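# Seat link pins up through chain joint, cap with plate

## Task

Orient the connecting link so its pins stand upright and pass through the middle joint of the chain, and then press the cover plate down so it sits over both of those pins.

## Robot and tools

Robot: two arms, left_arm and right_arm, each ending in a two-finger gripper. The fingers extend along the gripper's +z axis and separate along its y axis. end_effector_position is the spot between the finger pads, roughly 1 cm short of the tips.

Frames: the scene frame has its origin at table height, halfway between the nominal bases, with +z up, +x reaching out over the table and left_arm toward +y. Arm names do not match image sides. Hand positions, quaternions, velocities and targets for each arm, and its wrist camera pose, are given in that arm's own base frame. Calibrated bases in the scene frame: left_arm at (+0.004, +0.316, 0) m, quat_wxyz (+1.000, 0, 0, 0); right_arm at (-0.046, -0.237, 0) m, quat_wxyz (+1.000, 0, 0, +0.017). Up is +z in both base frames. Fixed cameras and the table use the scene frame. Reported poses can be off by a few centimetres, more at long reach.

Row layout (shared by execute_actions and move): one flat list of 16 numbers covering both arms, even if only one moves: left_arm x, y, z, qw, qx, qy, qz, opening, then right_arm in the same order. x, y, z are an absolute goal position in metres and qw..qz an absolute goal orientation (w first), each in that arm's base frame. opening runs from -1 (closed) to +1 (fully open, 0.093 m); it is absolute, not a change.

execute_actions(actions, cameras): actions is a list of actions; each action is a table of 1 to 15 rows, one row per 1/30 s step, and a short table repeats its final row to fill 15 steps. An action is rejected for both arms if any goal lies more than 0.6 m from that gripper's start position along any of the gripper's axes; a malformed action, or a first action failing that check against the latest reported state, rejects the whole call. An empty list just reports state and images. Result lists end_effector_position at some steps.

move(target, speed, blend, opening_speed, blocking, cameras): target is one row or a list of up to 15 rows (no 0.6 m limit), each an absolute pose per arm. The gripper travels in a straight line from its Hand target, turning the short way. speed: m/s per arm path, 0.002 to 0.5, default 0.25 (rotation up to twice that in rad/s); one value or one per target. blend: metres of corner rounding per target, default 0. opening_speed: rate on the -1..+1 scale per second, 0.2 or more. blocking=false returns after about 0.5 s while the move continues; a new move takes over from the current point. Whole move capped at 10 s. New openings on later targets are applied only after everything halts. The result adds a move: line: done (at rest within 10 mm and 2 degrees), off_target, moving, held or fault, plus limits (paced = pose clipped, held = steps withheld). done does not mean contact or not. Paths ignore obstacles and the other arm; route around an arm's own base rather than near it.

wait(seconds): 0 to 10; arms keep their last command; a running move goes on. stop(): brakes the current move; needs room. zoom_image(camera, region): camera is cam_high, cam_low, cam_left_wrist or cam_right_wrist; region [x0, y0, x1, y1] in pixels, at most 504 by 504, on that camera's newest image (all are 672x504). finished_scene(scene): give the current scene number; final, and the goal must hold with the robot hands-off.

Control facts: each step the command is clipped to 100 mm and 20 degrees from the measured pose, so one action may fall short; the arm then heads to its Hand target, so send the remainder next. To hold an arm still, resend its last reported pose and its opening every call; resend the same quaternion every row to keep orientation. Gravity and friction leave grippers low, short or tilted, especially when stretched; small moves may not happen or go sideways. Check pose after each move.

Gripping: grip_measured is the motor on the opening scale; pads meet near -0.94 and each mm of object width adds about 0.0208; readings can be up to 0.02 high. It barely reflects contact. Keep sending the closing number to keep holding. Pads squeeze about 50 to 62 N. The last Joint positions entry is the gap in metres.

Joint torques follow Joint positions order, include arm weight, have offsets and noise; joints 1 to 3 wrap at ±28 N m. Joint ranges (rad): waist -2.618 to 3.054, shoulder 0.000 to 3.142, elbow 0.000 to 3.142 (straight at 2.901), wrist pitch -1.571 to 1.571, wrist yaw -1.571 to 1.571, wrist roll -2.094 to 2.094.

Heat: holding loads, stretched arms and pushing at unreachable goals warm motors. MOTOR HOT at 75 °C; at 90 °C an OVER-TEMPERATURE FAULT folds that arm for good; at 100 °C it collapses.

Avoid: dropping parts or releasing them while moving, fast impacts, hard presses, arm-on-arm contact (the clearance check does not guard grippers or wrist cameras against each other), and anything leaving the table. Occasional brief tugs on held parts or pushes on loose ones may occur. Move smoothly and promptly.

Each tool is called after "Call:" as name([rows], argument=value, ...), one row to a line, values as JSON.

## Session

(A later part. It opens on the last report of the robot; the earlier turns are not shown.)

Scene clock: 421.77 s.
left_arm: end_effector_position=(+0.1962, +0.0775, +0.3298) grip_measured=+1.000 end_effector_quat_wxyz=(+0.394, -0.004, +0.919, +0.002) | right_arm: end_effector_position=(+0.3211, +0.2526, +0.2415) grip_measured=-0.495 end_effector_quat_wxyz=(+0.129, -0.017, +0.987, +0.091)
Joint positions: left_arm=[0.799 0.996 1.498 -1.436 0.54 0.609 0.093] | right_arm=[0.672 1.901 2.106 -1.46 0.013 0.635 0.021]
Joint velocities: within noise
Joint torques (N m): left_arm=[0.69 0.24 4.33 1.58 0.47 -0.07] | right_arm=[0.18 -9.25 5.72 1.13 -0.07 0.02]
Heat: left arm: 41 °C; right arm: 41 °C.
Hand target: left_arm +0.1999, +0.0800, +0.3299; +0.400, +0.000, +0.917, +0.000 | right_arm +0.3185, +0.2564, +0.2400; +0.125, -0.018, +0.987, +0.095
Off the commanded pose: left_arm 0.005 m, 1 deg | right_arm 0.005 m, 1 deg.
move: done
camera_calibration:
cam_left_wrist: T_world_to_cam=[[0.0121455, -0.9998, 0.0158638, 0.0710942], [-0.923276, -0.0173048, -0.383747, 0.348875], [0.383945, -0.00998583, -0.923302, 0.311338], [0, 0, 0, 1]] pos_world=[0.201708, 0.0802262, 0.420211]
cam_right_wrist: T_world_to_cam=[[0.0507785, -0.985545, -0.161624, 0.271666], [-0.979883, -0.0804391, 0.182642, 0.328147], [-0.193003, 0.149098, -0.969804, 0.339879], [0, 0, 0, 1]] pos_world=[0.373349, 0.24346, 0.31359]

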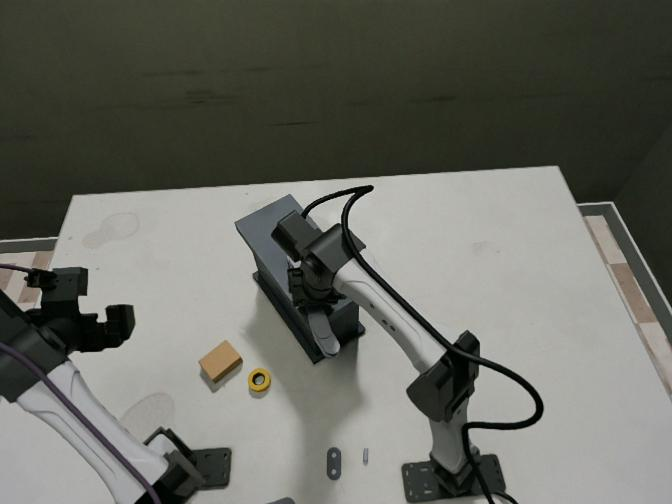

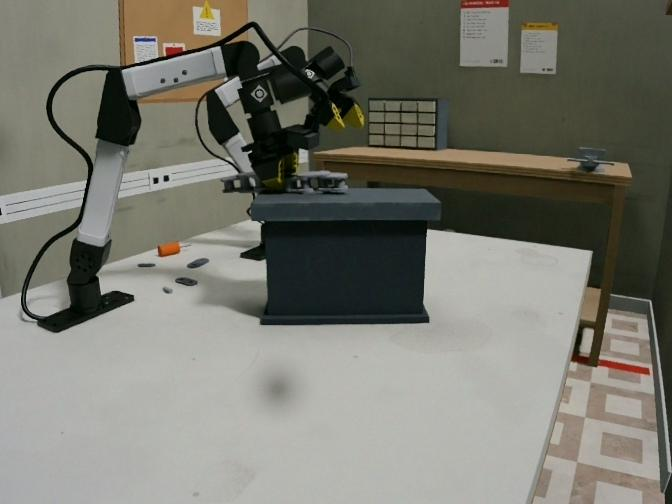

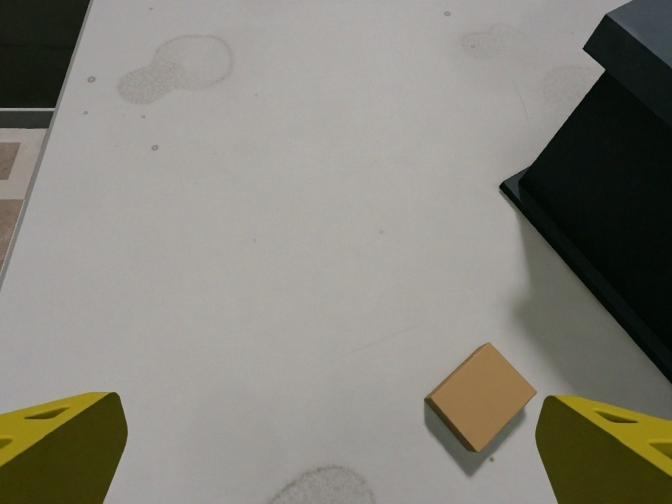

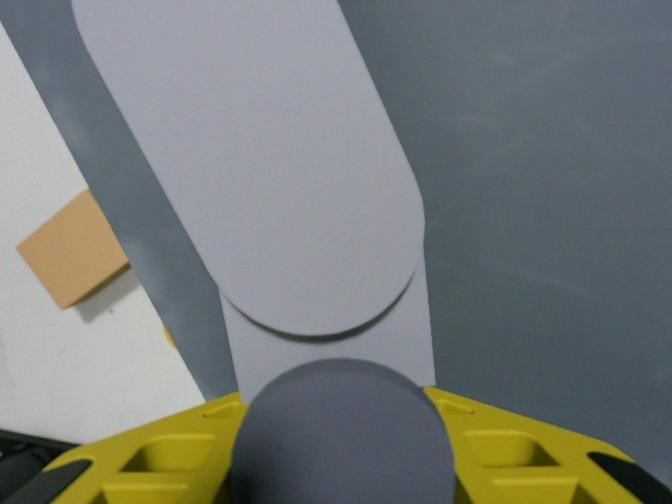

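Call:
move([
  [0.20,0.08,0.33,0.4,0,0.917,0,1, 0.3185,0.2975,0.239,0.1157,-0.2565,0.9576,0.0602,-0.6],
], speed=0.06)

Call:
zoom_image(camera="cam_high", region=[230, 190, 390, 370])

Scene clock: 437.30 s.
left_arm: end_effector_position=(+0.1962, +0.0775, +0.3298) grip_measured=+1.000 end_effector_quat_wxyz=(+0.394, -0.004, +0.919, +0.002) | right_arm: end_effector_position=(+0.3178, +0.2872, +0.2406) grip_measured=-0.495 end_effector_quat_wxyz=(+0.126, -0.245, +0.959, +0.060)
Joint positions: left_arm=[0.799 0.996 1.498 -1.436 0.54 0.609 0.093] | right_arm=[0.74 2.057 2.342 -1.577 0.013 0.238 0.021]
Joint velocities: within noise
Joint torques (N m): left_arm=[0.69 0.25 4.3 1.58 0.46 -0.07] | right_arm=[0.65 -8.39 8.05 1.12 -0.11 -0.13]
Heat: left arm: 41 °C; right arm: 41 °C.
Hand target: left_arm +0.1999, +0.0800, +0.3299; +0.400, +0.000, +0.917, +0.000 | right_arm +0.3182, +0.2972, +0.2386; +0.128, -0.256, +0.956, +0.067
Off the commanded pose: left_arm 0.005 m, 1 deg | right_arm 0.010 m, 2 deg.
joint read past its limit (right arm) — joint 4 (wrist pitch), lower limit.
joint sent to its limit (right arm) — joint 4 (wrist pitch), lower limit. The joint targets still meet the commanded pose.
move: done
camera_calibration:
cam_left_wrist: T_world_to_cam=[[0.0121455, -0.9998, 0.0158638, 0.0710942], [-0.923276, -0.0173048, -0.383747, 0.348875], [0.383945, -0.00998583, -0.923302, 0.311338], [0, 0, 0, 1]] pos_world=[0.201708, 0.0802262, 0.420211]
cam_right_wrist: T_world_to_cam=[[0.479284, -0.876735, -0.0402871, 0.109253], [-0.860703, -0.478508, 0.173839, 0.406405], [-0.171688, -0.0486429, -0.98395, 0.386606], [0, 0, 0, 1]] pos_world=[0.363807, 0.309059, 0.314154]

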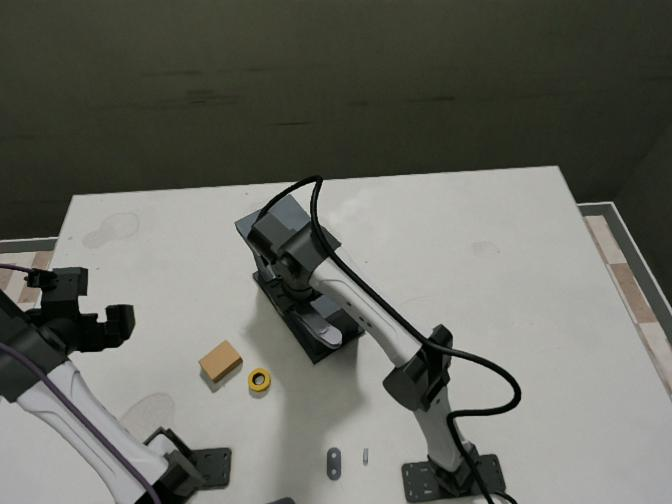

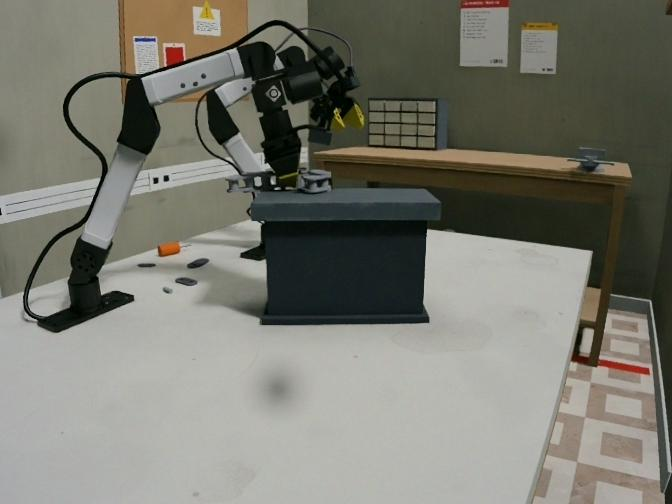

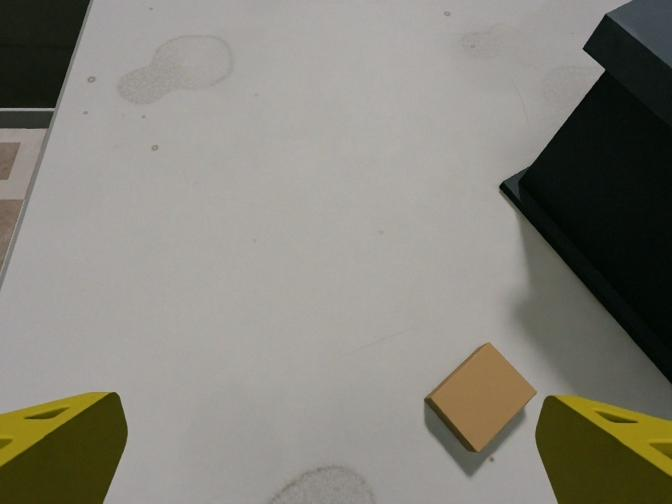

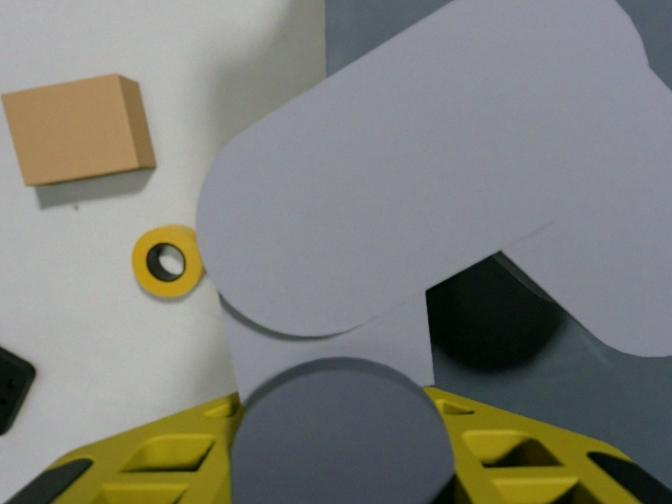

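Scaled by 2.800 from the camera's 672x504 image, which has a finer 960x720 frame.

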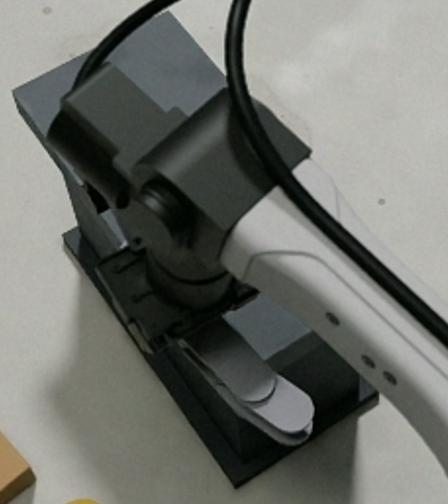

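Call:
move([
  [0.20,0.08,0.33,0.4,0,0.917,0,1, 0.3150,0.3045,0.239,0.1157,-0.2565,0.9576,0.0602,-0.6],
], speed=0.06, cameras=["cam_right_wrist","cam_low"])

Scene clock: 447.30 s.
left_arm: end_effector_position=(+0.1962, +0.0775, +0.3298) grip_measured=+1.000 end_effector_quat_wxyz=(+0.394, -0.004, +0.919, +0.002) | right_arm: end_effector_position=(+0.3145, +0.2944, +0.2402) grip_measured=-0.495 end_effector_quat_wxyz=(+0.128, -0.253, +0.957, +0.060)
Joint positions: left_arm=[0.799 0.996 1.498 -1.436 0.54 0.609 0.093] | right_arm=[0.759 2.066 2.354 -1.577 0.017 0.24 0.021]
Joint velocities: within noise
Joint torques (N m): left_arm=[0.69 0.24 4.31 1.58 0.46 -0.07] | right_arm=[0.81 -8.28 7.83 1.14 -0.06 0.03]
Heat: left arm: 41 °C; right arm: 42 °C.
Hand target: left_arm +0.1999, +0.0800, +0.3299; +0.400, +0.000, +0.917, +0.000 | right_arm +0.3148, +0.3042, +0.2385; +0.130, -0.256, +0.956, +0.068
Off the commanded pose: left_arm 0.005 m, 1 deg | right_arm 0.010 m, 1 deg.
joint read past its limit (right arm) — joint 4 (wrist pitch), lower limit.
joint sent to its limit (right arm) — joint 4 (wrist pitch), lower limit. The joint targets still meet the commanded pose.
move: done
camera_calibration:
cam_right_wrist: T_world_to_cam=[[0.493808, -0.868765, -0.037428, 0.109494], [-0.853482, -0.492463, 0.170433, 0.409708], [-0.166498, -0.052217, -0.984658, 0.385617], [0, 0, 0, 1]] pos_world=[0.359815, 0.317026, 0.313972]
Images, in order (width x height): cam_low 672x504, cam_right_wrist 672x504.

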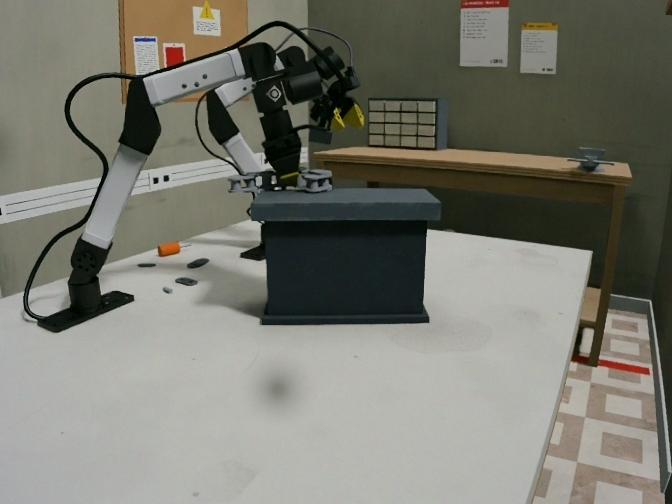

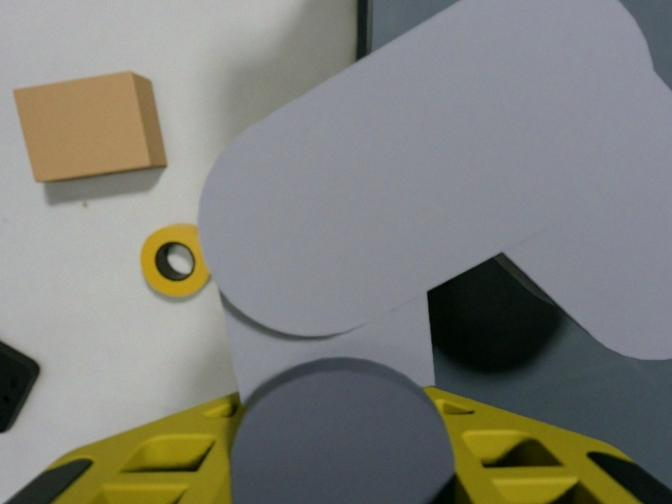

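Call:
move([
  [0.20,0.08,0.33,0.4,0,0.917,0,1, 0.3150,0.3010,0.242,0.1157,-0.2565,0.9576,0.0602,0.2],
  [0.20,0.08,0.33,0.4,0,0.917,0,1, 0.3150,0.2950,0.32,0.2,-0.2565,0.95,0.0602,0.2],
], speed=0.1, cameras=["cam_right_wrist","cam_low"])

Scene clock: 454.50 s.
left_arm: end_effector_position=(+0.1962, +0.0775, +0.3298) grip_measured=+1.000 end_effector_quat_wxyz=(+0.394, -0.004, +0.919, +0.002) | right_arm: end_effector_position=(+0.3164, +0.2942, +0.3076) grip_measured=+0.199 end_effector_quat_wxyz=(+0.230, -0.250, +0.937, +0.082)
Joint positions: left_arm=[0.799 0.996 1.498 -1.436 0.54 0.609 0.093] | right_arm=[0.782 2.004 2.495 -1.575 0.084 0.239 0.055]
Joint velocities: within noise
Joint torques (N m): left_arm=[0.68 0.24 4.31 1.57 0.47 -0.08] | right_arm=[0.28 -10.74 6.89 1.52 0.16 -0.04]
Heat: left arm: 41 °C; right arm: 42 °C.
Hand target: left_arm +0.1999, +0.0800, +0.3299; +0.400, +0.000, +0.917, +0.000 | right_arm +0.3148, +0.2947, +0.3195; +0.248, -0.253, +0.931, +0.087
Off the commanded pose: left_arm 0.005 m, 1 deg | right_arm 0.012 m, 4 deg.
joint read past its limit (right arm) — joint 4 (wrist pitch), lower limit.
joint sent to its limit (right arm) — joint 4 (wrist pitch), lower limit. The joint targets are off in orientation, not in position.
move: off_target (right_arm)
camera_calibration:
cam_right_wrist: T_world_to_cam=[[0.498499, -0.866457, -0.027411, 0.105711], [-0.866596, -0.497255, -0.041828, 0.470596], [0.0226119, 0.0446054, -0.998749, 0.368344], [0, 0, 0, 1]] pos_world=[0.34679, 0.30917, 0.390464]
Images, in order (width x height): cam_low 672x504, cam_right_wrist 672x504.

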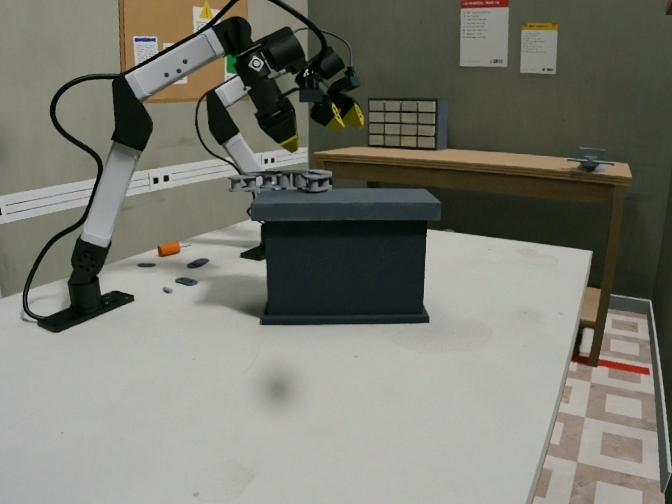

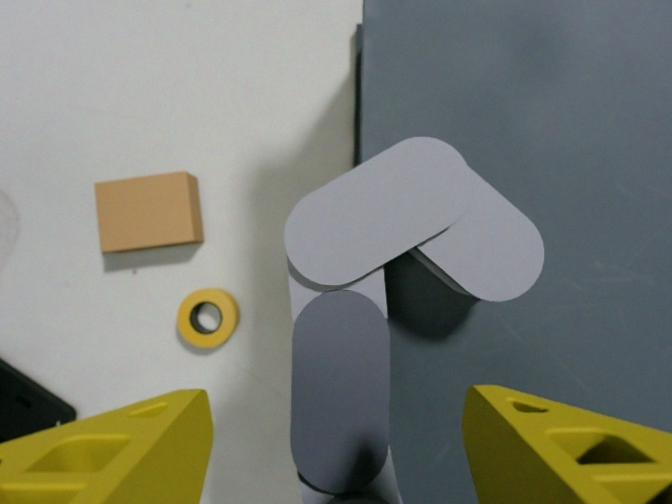

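Call:
move([
  [0.17,-0.02,0.30,0.1949,-0.1949,0.6797,-0.6797,1, 0.30,0.10,0.33,0.3,-0.1,0.95,0.0,0.2],
  [0.193,-0.152,0.245,0.1949,-0.1949,0.6797,-0.6797,1, 0.24,-0.03,0.30,0.3,0,0.95,0,1],
], speed=0.2)

Scene clock: 500.80 s.
left_arm: end_effector_position=(+0.1919, -0.1517, +0.2444) grip_measured=+1.000 end_effector_quat_wxyz=(+0.189, -0.196, +0.683, -0.677) | right_arm: end_effector_position=(+0.2395, -0.0297, +0.3016) grip_measured=+1.000 end_effector_quat_wxyz=(+0.300, +0.002, +0.954, -0.002)
Joint positions: left_arm=[-0.079 0.422 0.285 0.119 0.94 -1.563 0.093] | right_arm=[-0.199 1.109 1.511 -1.373 -0.108 -0.162 0.093]
Joint velocities: within noise
Joint torques (N m): left_arm=[-1.03 0.9 5.76 2 -0.14 -0.18] | right_arm=[-1.21 -1.73 5.07 1.76 -0.14 -0.06]
Heat: left arm: 40 °C; right arm: 45 °C.
Hand target: left_arm +0.1929, -0.1519, +0.2451; +0.195, -0.195, +0.680, -0.680 | right_arm +0.2400, -0.0300, +0.3000; +0.301, +0.000, +0.954, +0.000
Off the commanded pose: left_arm 0.001 m, 1 deg | right_arm 0.002 m, 0 deg.
move: done; limits=paced
camera_calibration:
cam_left_wrist: T_world_to_cam=[[0.0190975, 0.00942013, 0.999773, -0.245307], [-0.990564, -0.135553, 0.0201988, 0.204465], [0.135713, -0.990725, 0.00674253, -0.0965816], [0, 0, 0, 1]] pos_world=[0.220328, -0.0656591, 0.241773]
cam_right_wrist: T_world_to_cam=[[-0.0152642, -0.999798, 0.0130378, -0.0299637], [-0.987291, 0.0130078, -0.15839, 0.321859], [0.158189, -0.0152898, -0.987291, 0.340816], [0, 0, 0, 1]] pos_world=[0.263398, -0.0289333, 0.387854]

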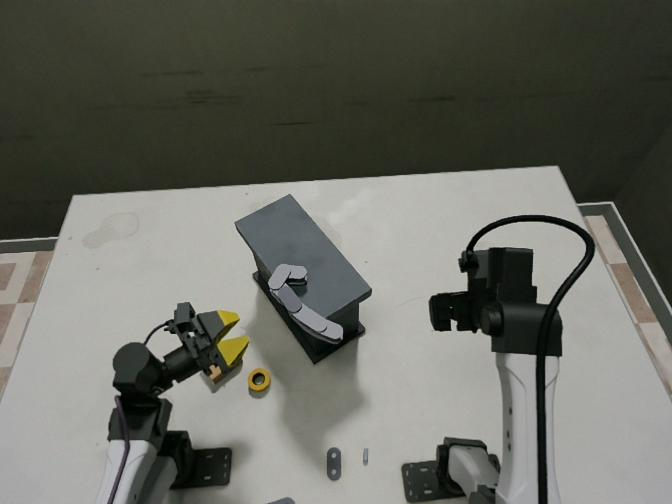

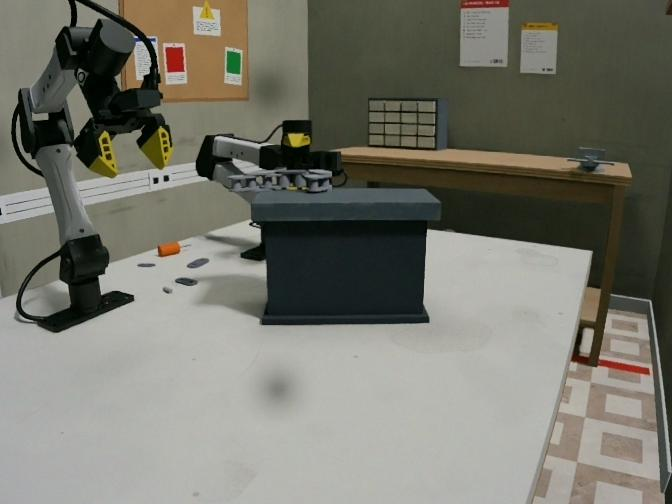

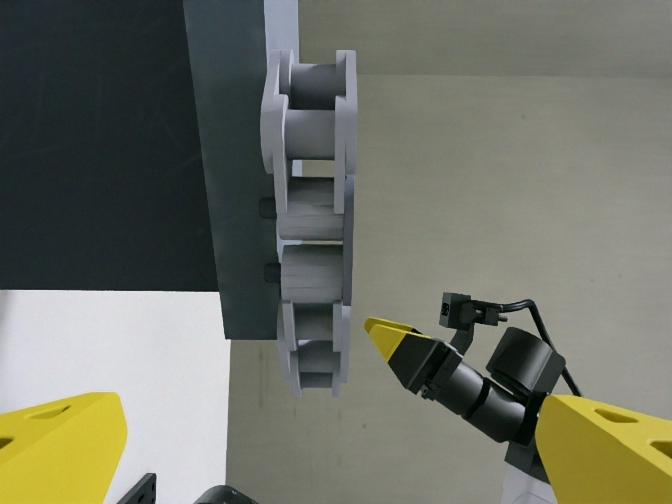

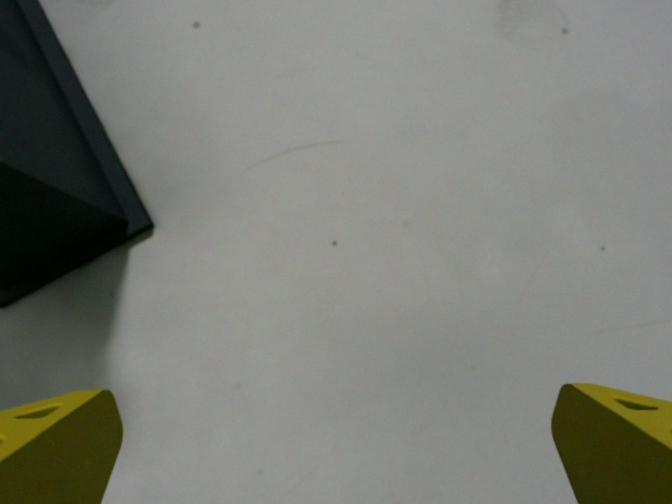

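Call:
move([
  [0.2494,-0.2466,0.232,0.1949,-0.1949,0.6797,-0.6797,1, 0.24,-0.03,0.30,0.3,0,0.95,0,1],
], speed=0.1)

Call:
zoom_image(camera="cam_low", region=[200, 120, 360, 215])

Call:
zoom_image(camera="cam_high", region=[210, 230, 370, 370])

Scene clock: 541.33 s.
left_arm: end_effector_position=(+0.2430, -0.2415, +0.2086) grip_measured=+1.000 end_effector_quat_wxyz=(+0.179, -0.206, +0.698, -0.662) | right_arm: end_effector_position=(+0.2395, -0.0297, +0.3016) grip_measured=+1.000 end_effector_quat_wxyz=(+0.300, +0.001, +0.954, -0.002)
Joint positions: left_arm=[-0.565 1.04 0.316 0.657 0.454 -1.565 0.093] | right_arm=[-0.199 1.109 1.511 -1.373 -0.108 -0.162 0.093]
Joint velocities: within noise
Joint torques (N m): left_arm=[-1.02 -1.81 9.52 2.36 -0.18 -0.19] | right_arm=[-0.95 -1.85 5.35 1.64 -0.16 -0.05]
Heat: left arm: 44 °C; right arm: 39 °C.
Hand target: left_arm +0.2479, -0.2455, +0.2318; +0.194, -0.195, +0.680, -0.680 | right_arm +0.2400, -0.0300, +0.3000; +0.301, +0.000, +0.954, +0.000
Off the commanded pose: left_arm 0.025 m, 4 deg | right_arm 0.002 m, 0 deg.
move: off_target (left_arm)
camera_calibration:
cam_left_wrist: T_world_to_cam=[[0.0597544, -0.024127, 0.997921, -0.22727], [-0.988992, -0.137001, 0.0559074, 0.235403], [0.135368, -0.990277, -0.0320478, -0.183992], [0, 0, 0, 1]] pos_world=[0.271299, -0.155436, 0.20774]
cam_right_wrist: T_world_to_cam=[[-0.0149512, -0.9998, 0.0132559, -0.0301045], [-0.987295, 0.0126642, -0.158391, 0.32185], [0.158191, -0.0154556, -0.987288, 0.340809], [0, 0, 0, 1]] pos_world=[0.263398, -0.028907, 0.387854]

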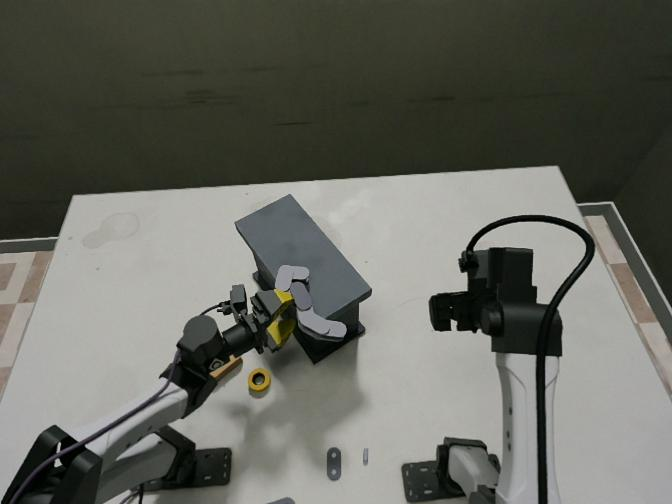

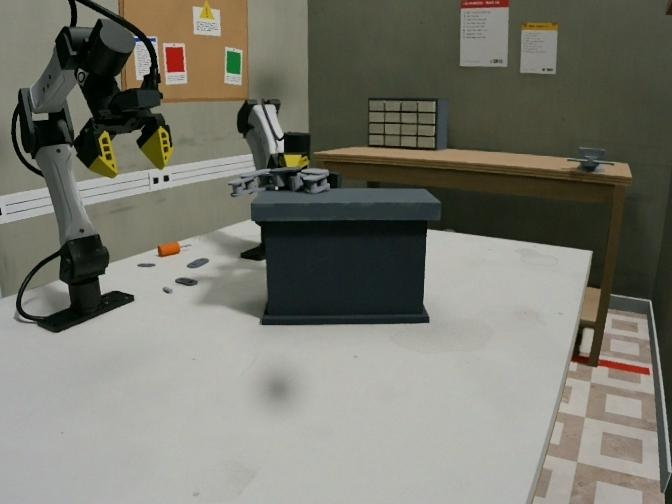

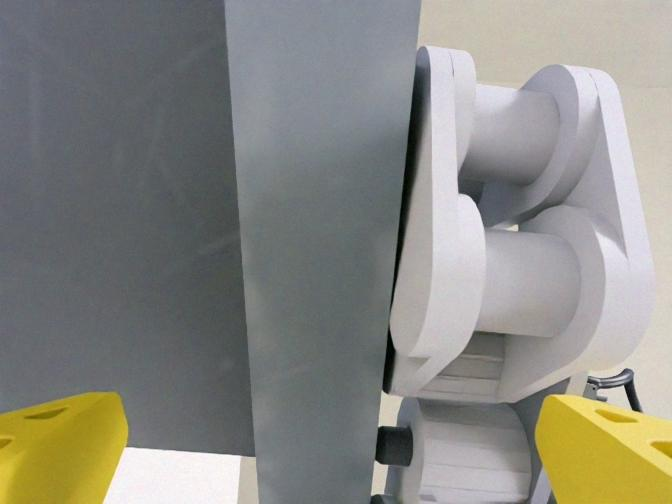

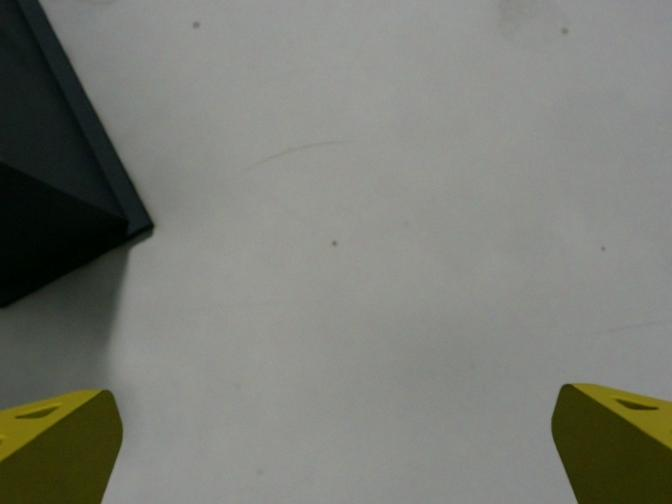

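Scaled by 3.150 from the camera's 672x504 image, which has a finer 960x720 frame.

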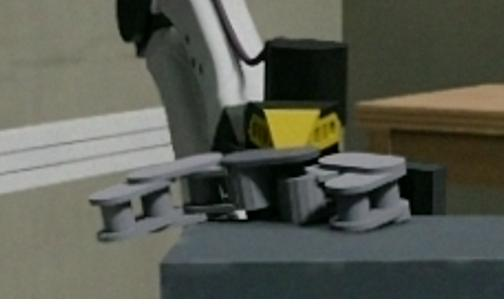

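Scaled by 3.150 from the camera's 672x504 image, which has a finer 960x720 frame.

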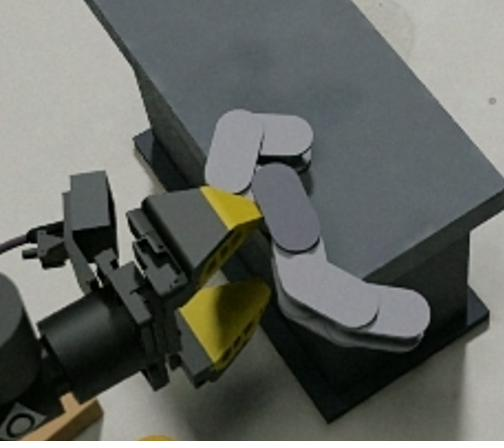

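Call:
move([
  [0.2230,-0.2000,0.240,0.1949,-0.1949,0.6797,-0.6797,1, 0.24,-0.03,0.30,0.3,0,0.95,0,1],
], speed=0.1, cameras=["cam_left_wrist","cam_low"])

Call:
zoom_image(camera="cam_low", region=[200, 120, 360, 215])

Scene clock: 550.70 s.
left_arm: end_effector_position=(+0.2251, -0.2011, +0.2399) grip_measured=+1.000 end_effector_quat_wxyz=(+0.197, -0.198, +0.681, -0.677) | right_arm: end_effector_position=(+0.2395, -0.0297, +0.3016) grip_measured=+1.000 end_effector_quat_wxyz=(+0.300, +0.001, +0.954, -0.002)
Joint positions: left_arm=[-0.413 0.746 0.3 0.439 0.592 -1.567 0.093] | right_arm=[-0.199 1.109 1.511 -1.373 -0.108 -0.162 0.093]
Joint velocities: within noise
Joint torques (N m): left_arm=[0.69 -1.81 6.08 1.96 0.14 -0.15] | right_arm=[-0.87 -1.74 5.11 1.71 -0.19 -0.02]
Heat: left arm: 46 °C; right arm: 39 °C.
Hand target: left_arm +0.2230, -0.2001, +0.2400; +0.195, -0.195, +0.680, -0.680 | right_arm +0.2400, -0.0300, +0.3000; +0.301, +0.000, +0.954, +0.000
Off the commanded pose: left_arm 0.002 m, 1 deg | right_arm 0.002 m, 0 deg.
move: done
camera_calibration:
cam_left_wrist: T_world_to_cam=[[0.0101265, 0.0108401, 0.99989, -0.238727], [-0.988576, -0.150273, 0.0116411, 0.229324], [0.150383, -0.988585, 0.0091945, -0.153518], [0, 0, 0, 1]] pos_world=[0.252208, -0.114717, 0.237442]
Images, in order (width x height): cam_low 672x504, cam_left_wrist 672x504.

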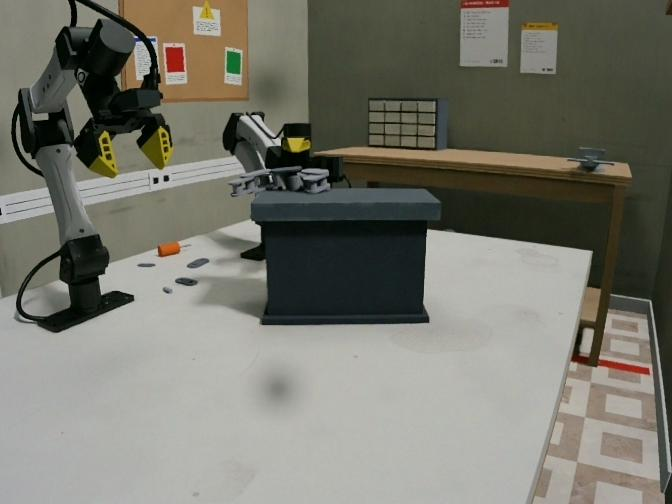

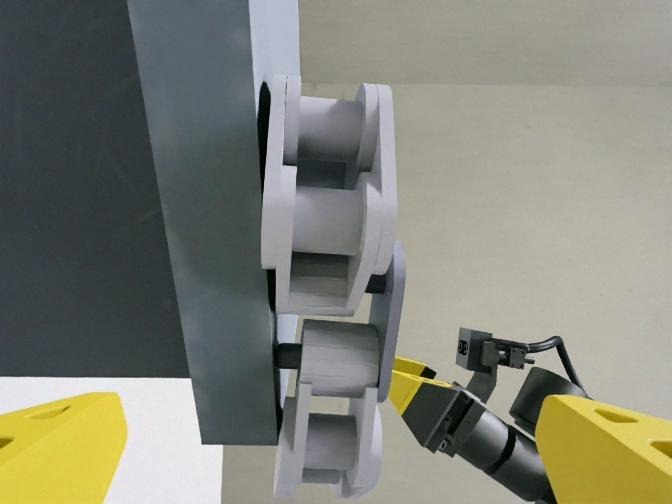

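Scaled by 3.150 from the camera's 672x504 image, which has a finer 960x720 frame.

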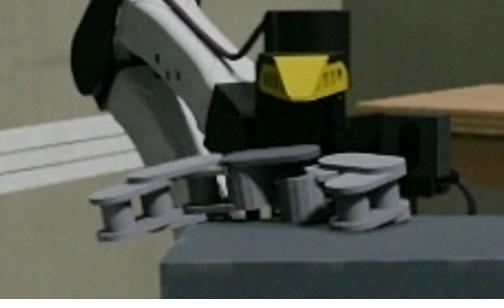

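Call:
move([
  [0.19,-0.13,0.245,0.1949,-0.1949,0.6797,-0.6797,1, 0.29,0.12,0.33,0.3,-0.1,0.95,0.0,0.2],
  [0.17,-0.08,0.25,0.1949,-0.1949,0.6797,-0.6797,1, 0.315,0.275,0.325,0.24,-0.2565,0.94,0.07,0.2],
], speed=0.2, cameras=["cam_right_wrist","cam_left_wrist"])

Scene clock: 574.23 s.
left_arm: end_effector_position=(+0.1741, -0.0807, +0.2483) grip_measured=+1.000 end_effector_quat_wxyz=(+0.226, -0.229, +0.669, -0.670) | right_arm: end_effector_position=(+0.3186, +0.2739, +0.3269) grip_measured=+0.202 end_effector_quat_wxyz=(+0.262, -0.247, +0.930, +0.076)
Joint positions: left_arm=[0.636 0.305 0.274 0.071 1.552 -1.614 0.093] | right_arm=[0.755 1.924 2.438 -1.543 0.111 0.205 0.055]
Joint velocities: within noise
Joint torques (N m): left_arm=[0.7 1.02 6.43 1.32 0.13 -0.18] | right_arm=[0.03 -7.72 7.12 1.19 -0.08 -0.08]
Heat: left arm: 43 °C; right arm: 39 °C.
Hand target: left_arm +0.1715, -0.0818, +0.2501; +0.225, -0.225, +0.670, -0.670 | right_arm +0.3149, +0.2749, +0.3246; +0.252, -0.255, +0.931, +0.076
Off the commanded pose: left_arm 0.005 m, 6 deg | right_arm 0.004 m, 3 deg.
joint sent to its limit (left arm) — joint 5 (wrist yaw), upper limit. The joint targets are off in orientation, not in position.
joint sent to its limit (right arm) — joint 4 (wrist pitch), lower limit. The joint targets still meet the commanded pose.
move: off_target (left_arm, right_arm)
camera_calibration:
cam_left_wrist: T_world_to_cam=[[0.00861133, 0.0187802, 0.999787, -0.246959], [-0.97134, -0.237349, 0.0128247, 0.186616], [0.237539, -0.971243, 0.0161981, -0.0424144], [0, 0, 0, 1]] pos_world=[0.193469, 0.00773625, 0.2452]
cam_right_wrist: T_world_to_cam=[[0.489853, -0.871804, -0.0011128, 0.0830677], [-0.867342, -0.487216, -0.101675, 0.480275], [0.0880983, 0.0507709, -0.994817, 0.364612], [0, 0, 0, 1]] pos_world=[0.34375, 0.287905, 0.411647]
Images, in order (width x height): cam_left_wrist 672x504, cam_right_wrist 672x504.

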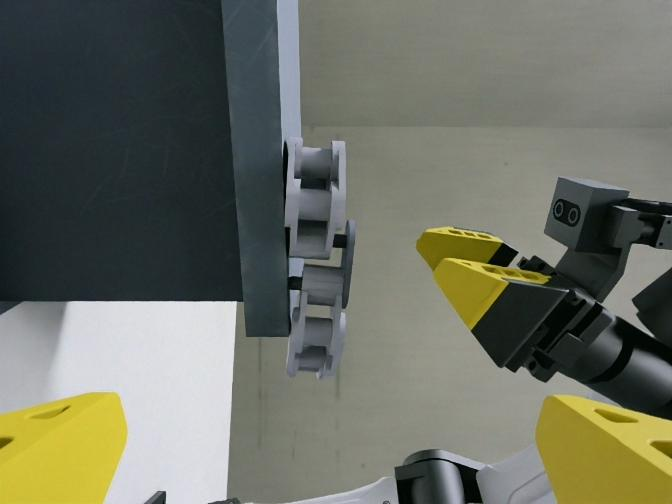

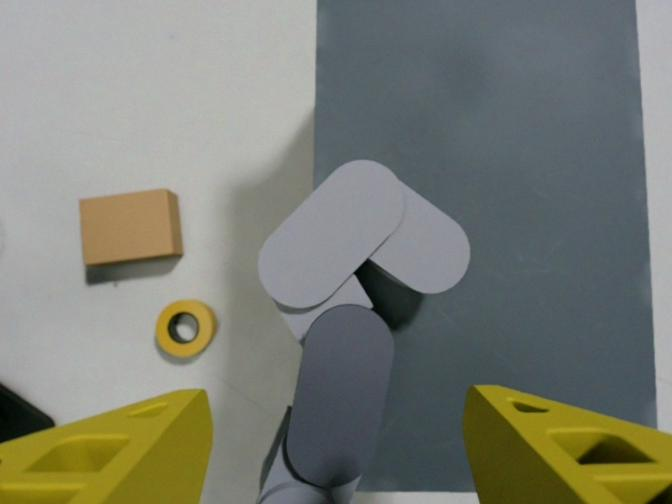

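Call:
move([
  [0.17,-0.08,0.25,0.225,-0.229,0.67,-0.67,1, 0.330,0.2756,0.295,0.2,-0.2565,0.945,0.07,-1],
  [0.17,-0.08,0.25,0.225,-0.229,0.67,-0.67,1, 0.330,0.2756,0.256,0.15,-0.2565,0.955,0.06,-1],
], speed=0.08, cameras=["cam_right_wrist","cam_left_wrist"])

Call:
zoom_image(camera="cam_left_wrist", region=[230, 110, 470, 390])

Scene clock: 590.13 s.
left_arm: end_effector_position=(+0.1733, -0.0797, +0.2469) grip_measured=+1.000 end_effector_quat_wxyz=(+0.225, -0.239, +0.665, -0.670) | right_arm: end_effector_position=(+0.3313, +0.2780, +0.2739) grip_measured=-0.975 end_effector_quat_wxyz=(+0.185, -0.253, +0.947, +0.071)
Joint positions: left_arm=[0.651 0.287 0.274 0.037 1.553 -1.615 0.093] | right_arm=[0.711 2.009 2.38 -1.544 0.032 0.183 0]
Joint velocities: within noise
Joint torques (N m): left_arm=[0.62 1.26 6.78 1.35 0.12 -0.11] | right_arm=[-1.01 -7.54 4 0.97 -0.14 -0.06]
Heat: left arm: 42 °C; right arm: 40 °C.
Hand target: left_arm +0.1708, -0.0808, +0.2500; +0.228, -0.231, +0.668, -0.669 | right_arm +0.3297, +0.2755, +0.2564; +0.154, -0.256, +0.952, +0.062
Off the commanded pose: left_arm 0.005 m, 1 deg | right_arm 0.018 m, 4 deg.
joint sent to its limit (left arm) — joint 5 (wrist yaw), upper limit. The joint targets still meet the commanded pose.
joint sent to its limit (right arm) — joint 4 (wrist pitch), lower limit. The joint targets still meet the commanded pose.
move: off_target (right_arm)
camera_calibration:
cam_left_wrist: T_world_to_cam=[[0.022016, 0.0292768, 0.999329, -0.246965], [-0.967705, -0.25045, 0.0286566, 0.180527], [0.251121, -0.967687, 0.0228174, -0.0448909], [0, 0, 0, 1]] pos_world=[0.191407, 0.00900301, 0.24265]
cam_right_wrist: T_world_to_cam=[[0.497911, -0.866726, -0.0295058, 0.0841431], [-0.865123, -0.498784, 0.0526997, 0.448124], [-0.0603933, -0.000713584, -0.998174, 0.375], [0, 0, 0, 1]] pos_world=[0.368434, 0.296714, 0.353182]
Images, in order (width x height): cam_left_wrist 672x504, cam_right_wrist 672x504.

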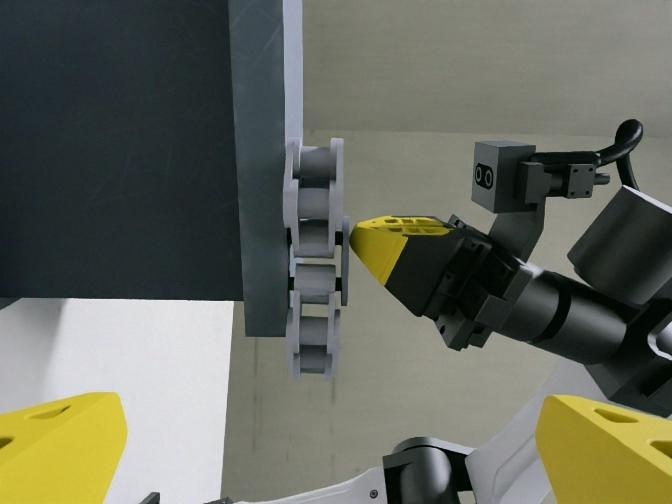

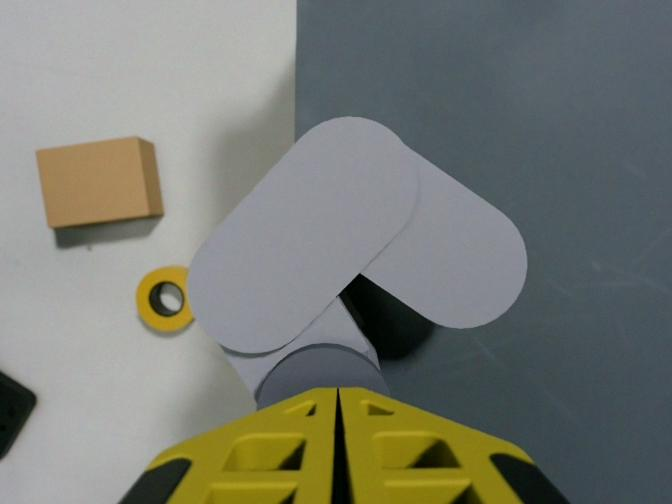

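Scaled by 1.800 from the camera's 672x504 image, which has a finer 960x720 frame.

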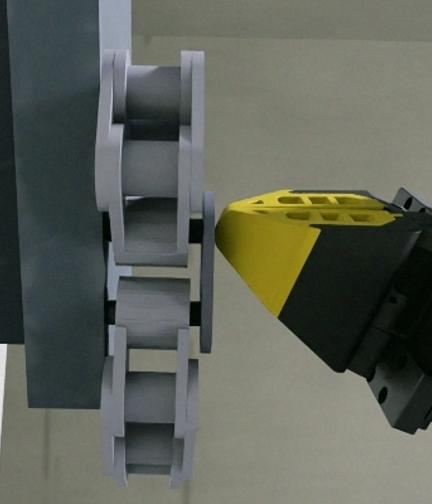

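Call:
move([
  [0.17,-0.08,0.25,0.225,-0.229,0.67,-0.67,1, 0.322,0.274,0.295,0.1102,-0.1422,0.9812,0.0701,-1],
  [0.17,-0.08,0.25,0.225,-0.229,0.67,-0.67,1, 0.3112,0.2740,0.285,0.1102,-0.1422,0.9812,0.0701,0.5],
  [0.17,-0.08,0.25,0.225,-0.229,0.67,-0.67,1, 0.3112,0.2740,0.240,0.1102,-0.1422,0.9812,0.0701,0.5],
], speed=0.08, cameras=["cam_right_wrist","cam_left_wrist"])

Scene clock: 612.30 s.
left_arm: end_effector_position=(+0.1733, -0.0797, +0.2468) grip_measured=+1.000 end_effector_quat_wxyz=(+0.225, -0.239, +0.665, -0.671) | right_arm: end_effector_position=(+0.3168, +0.2728, +0.2497) grip_measured=+0.499 end_effector_quat_wxyz=(+0.132, -0.141, +0.978, +0.077)
Joint positions: left_arm=[0.651 0.287 0.274 0.035 1.553 -1.615 0.093] | right_arm=[0.717 1.986 2.267 -1.547 0.015 0.428 0.069]
Joint velocities: within noise
Joint torques (N m): left_arm=[0.62 1.29 6.82 1.33 0.12 -0.09] | right_arm=[0.13 -8.39 5.22 0.91 -0.11 0.05]
Heat: left arm: 40 °C; right arm: 39 °C.
Hand target: left_arm +0.1708, -0.0808, +0.2500; +0.228, -0.231, +0.668, -0.669 | right_arm +0.3112, +0.2739, +0.2401; +0.111, -0.142, +0.981, +0.070
Off the commanded pose: left_arm 0.005 m, 1 deg | right_arm 0.011 m, 3 deg.
joint sent to its limit (left arm) — joint 5 (wrist yaw), upper limit. The joint targets still meet the commanded pose.
joint sent to its limit (right arm) — joint 4 (wrist pitch), lower limit. The joint targets still meet the commanded pose.
move: off_target (right_arm); target 2's new opening was sent with right_arm's hand 0.011 m and 8 deg from that target
camera_calibration:
cam_left_wrist: T_world_to_cam=[[0.0232293, 0.0302004, 0.999274, -0.246971], [-0.96767, -0.250423, 0.030063, 0.180182], [0.251149, -0.967665, 0.0234068, -0.0450359], [0, 0, 0, 1]] pos_world=[0.191404, 0.00900065, 0.242429]
cam_right_wrist: T_world_to_cam=[[0.289963, -0.95182, -0.0998025, 0.192779], [-0.938853, -0.303135, 0.163289, 0.376619], [-0.185675, 0.0463521, -0.981517, 0.37266], [0, 0, 0, 1]] pos_world=[0.366885, 0.280384, 0.323514]
Images, in order (width x height): cam_left_wrist 672x504, cam_right_wrist 672x504.

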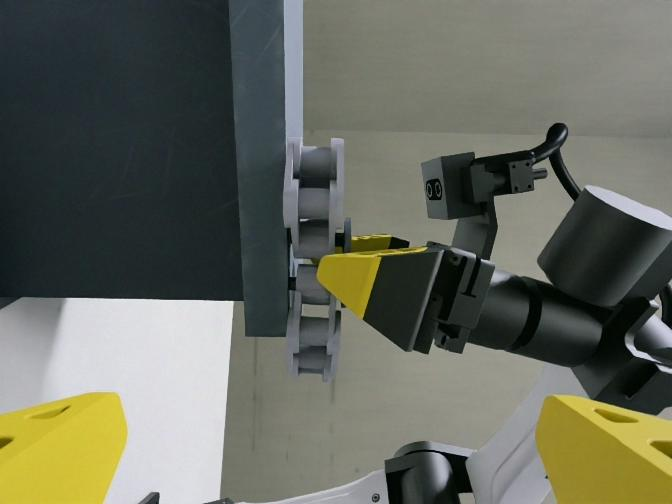

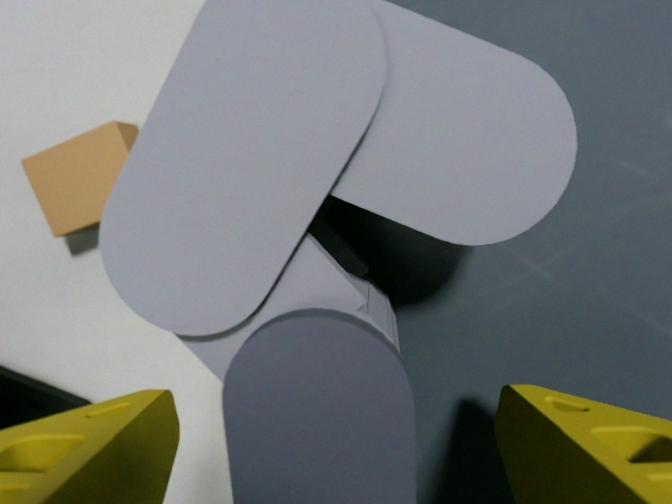

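Call:
move([
  [0.17,-0.08,0.25,0.225,-0.229,0.67,-0.67,1, 0.309,0.2735,0.232,0.1102,-0.1422,0.9812,0.0701,0.5],
  [0.17,-0.08,0.25,0.225,-0.229,0.67,-0.67,1, 0.309,0.2735,0.232,0.1102,-0.1422,0.9812,0.0701,-0.6],
  [0.17,-0.08,0.25,0.225,-0.229,0.67,-0.67,1, 0.3045,0.2965,0.236,0.1157,-0.2565,0.9576,0.0602,-0.6],
], speed=0.06, opening_speed=1.0, cameras=["cam_right_wrist","cam_left_wrist"])

Scene clock: 621.97 s.
left_arm: end_effector_position=(+0.1733, -0.0797, +0.2468) grip_measured=+1.000 end_effector_quat_wxyz=(+0.224, -0.239, +0.665, -0.671) | right_arm: end_effector_position=(+0.3046, +0.2891, +0.2351) grip_measured=-0.508 end_effector_quat_wxyz=(+0.115, -0.248, +0.960, +0.055)
Joint positions: left_arm=[0.651 0.287 0.274 0.035 1.553 -1.615 0.093] | right_arm=[0.766 2.028 2.28 -1.567 0.018 0.258 0.021]
Joint velocities: within noise
Joint torques (N m): left_arm=[0.61 1.26 6.8 1.34 0.12 -0.09] | right_arm=[0.31 -8.73 8.53 0.94 -0.07 -0.07]
Heat: left arm: 40 °C; right arm: 40 °C.
Hand target: left_arm +0.1707, -0.0809, +0.2500; +0.228, -0.231, +0.668, -0.669 | right_arm +0.3043, +0.2963, +0.2359; +0.117, -0.256, +0.957, +0.061
Off the commanded pose: left_arm 0.005 m, 1 deg | right_arm 0.007 m, 1 deg.
joint read past its limit (right arm) — joint 4 (wrist pitch), lower limit.
joint sent to its limit (left arm) — joint 5 (wrist yaw), upper limit. The joint targets still meet the commanded pose.
joint sent to its limit (right arm) — joint 4 (wrist pitch), lower limit. The joint targets still meet the commanded pose.
move: done
camera_calibration:
cam_left_wrist: T_world_to_cam=[[0.0235492, 0.0304157, 0.99926, -0.246973], [-0.967756, -0.250047, 0.0304178, 0.180082], [0.250787, -0.967756, 0.0235466, -0.0450398], [0, 0, 0, 1]] pos_world=[0.191387, 0.00895334, 0.242373]
cam_right_wrist: T_world_to_cam=[[0.484161, -0.874278, -0.0350233, 0.113569], [-0.854303, -0.480992, 0.197011, 0.390225], [-0.189088, -0.0654645, -0.979776, 0.388231], [0, 0, 0, 1]] pos_world=[0.351794, 0.312401, 0.307479]
Images, in order (width x height): cam_left_wrist 672x504, cam_right_wrist 672x504.

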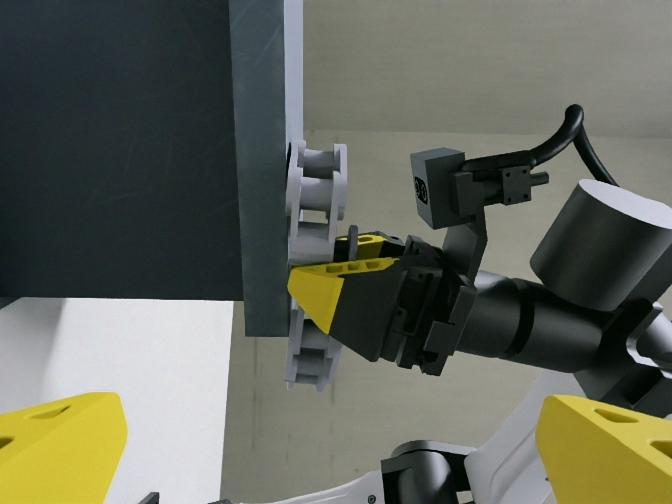

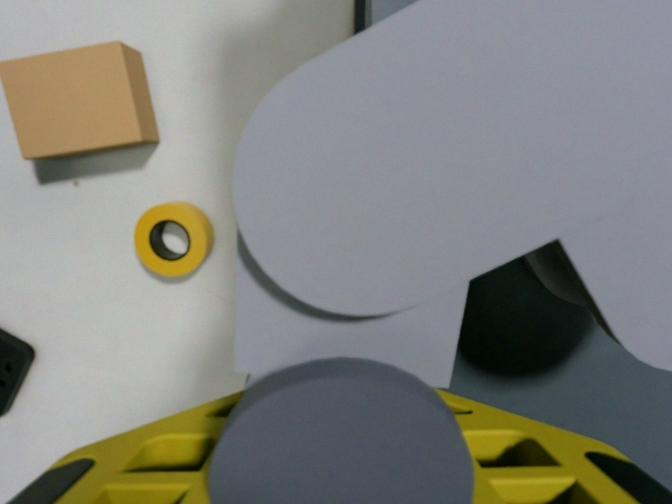

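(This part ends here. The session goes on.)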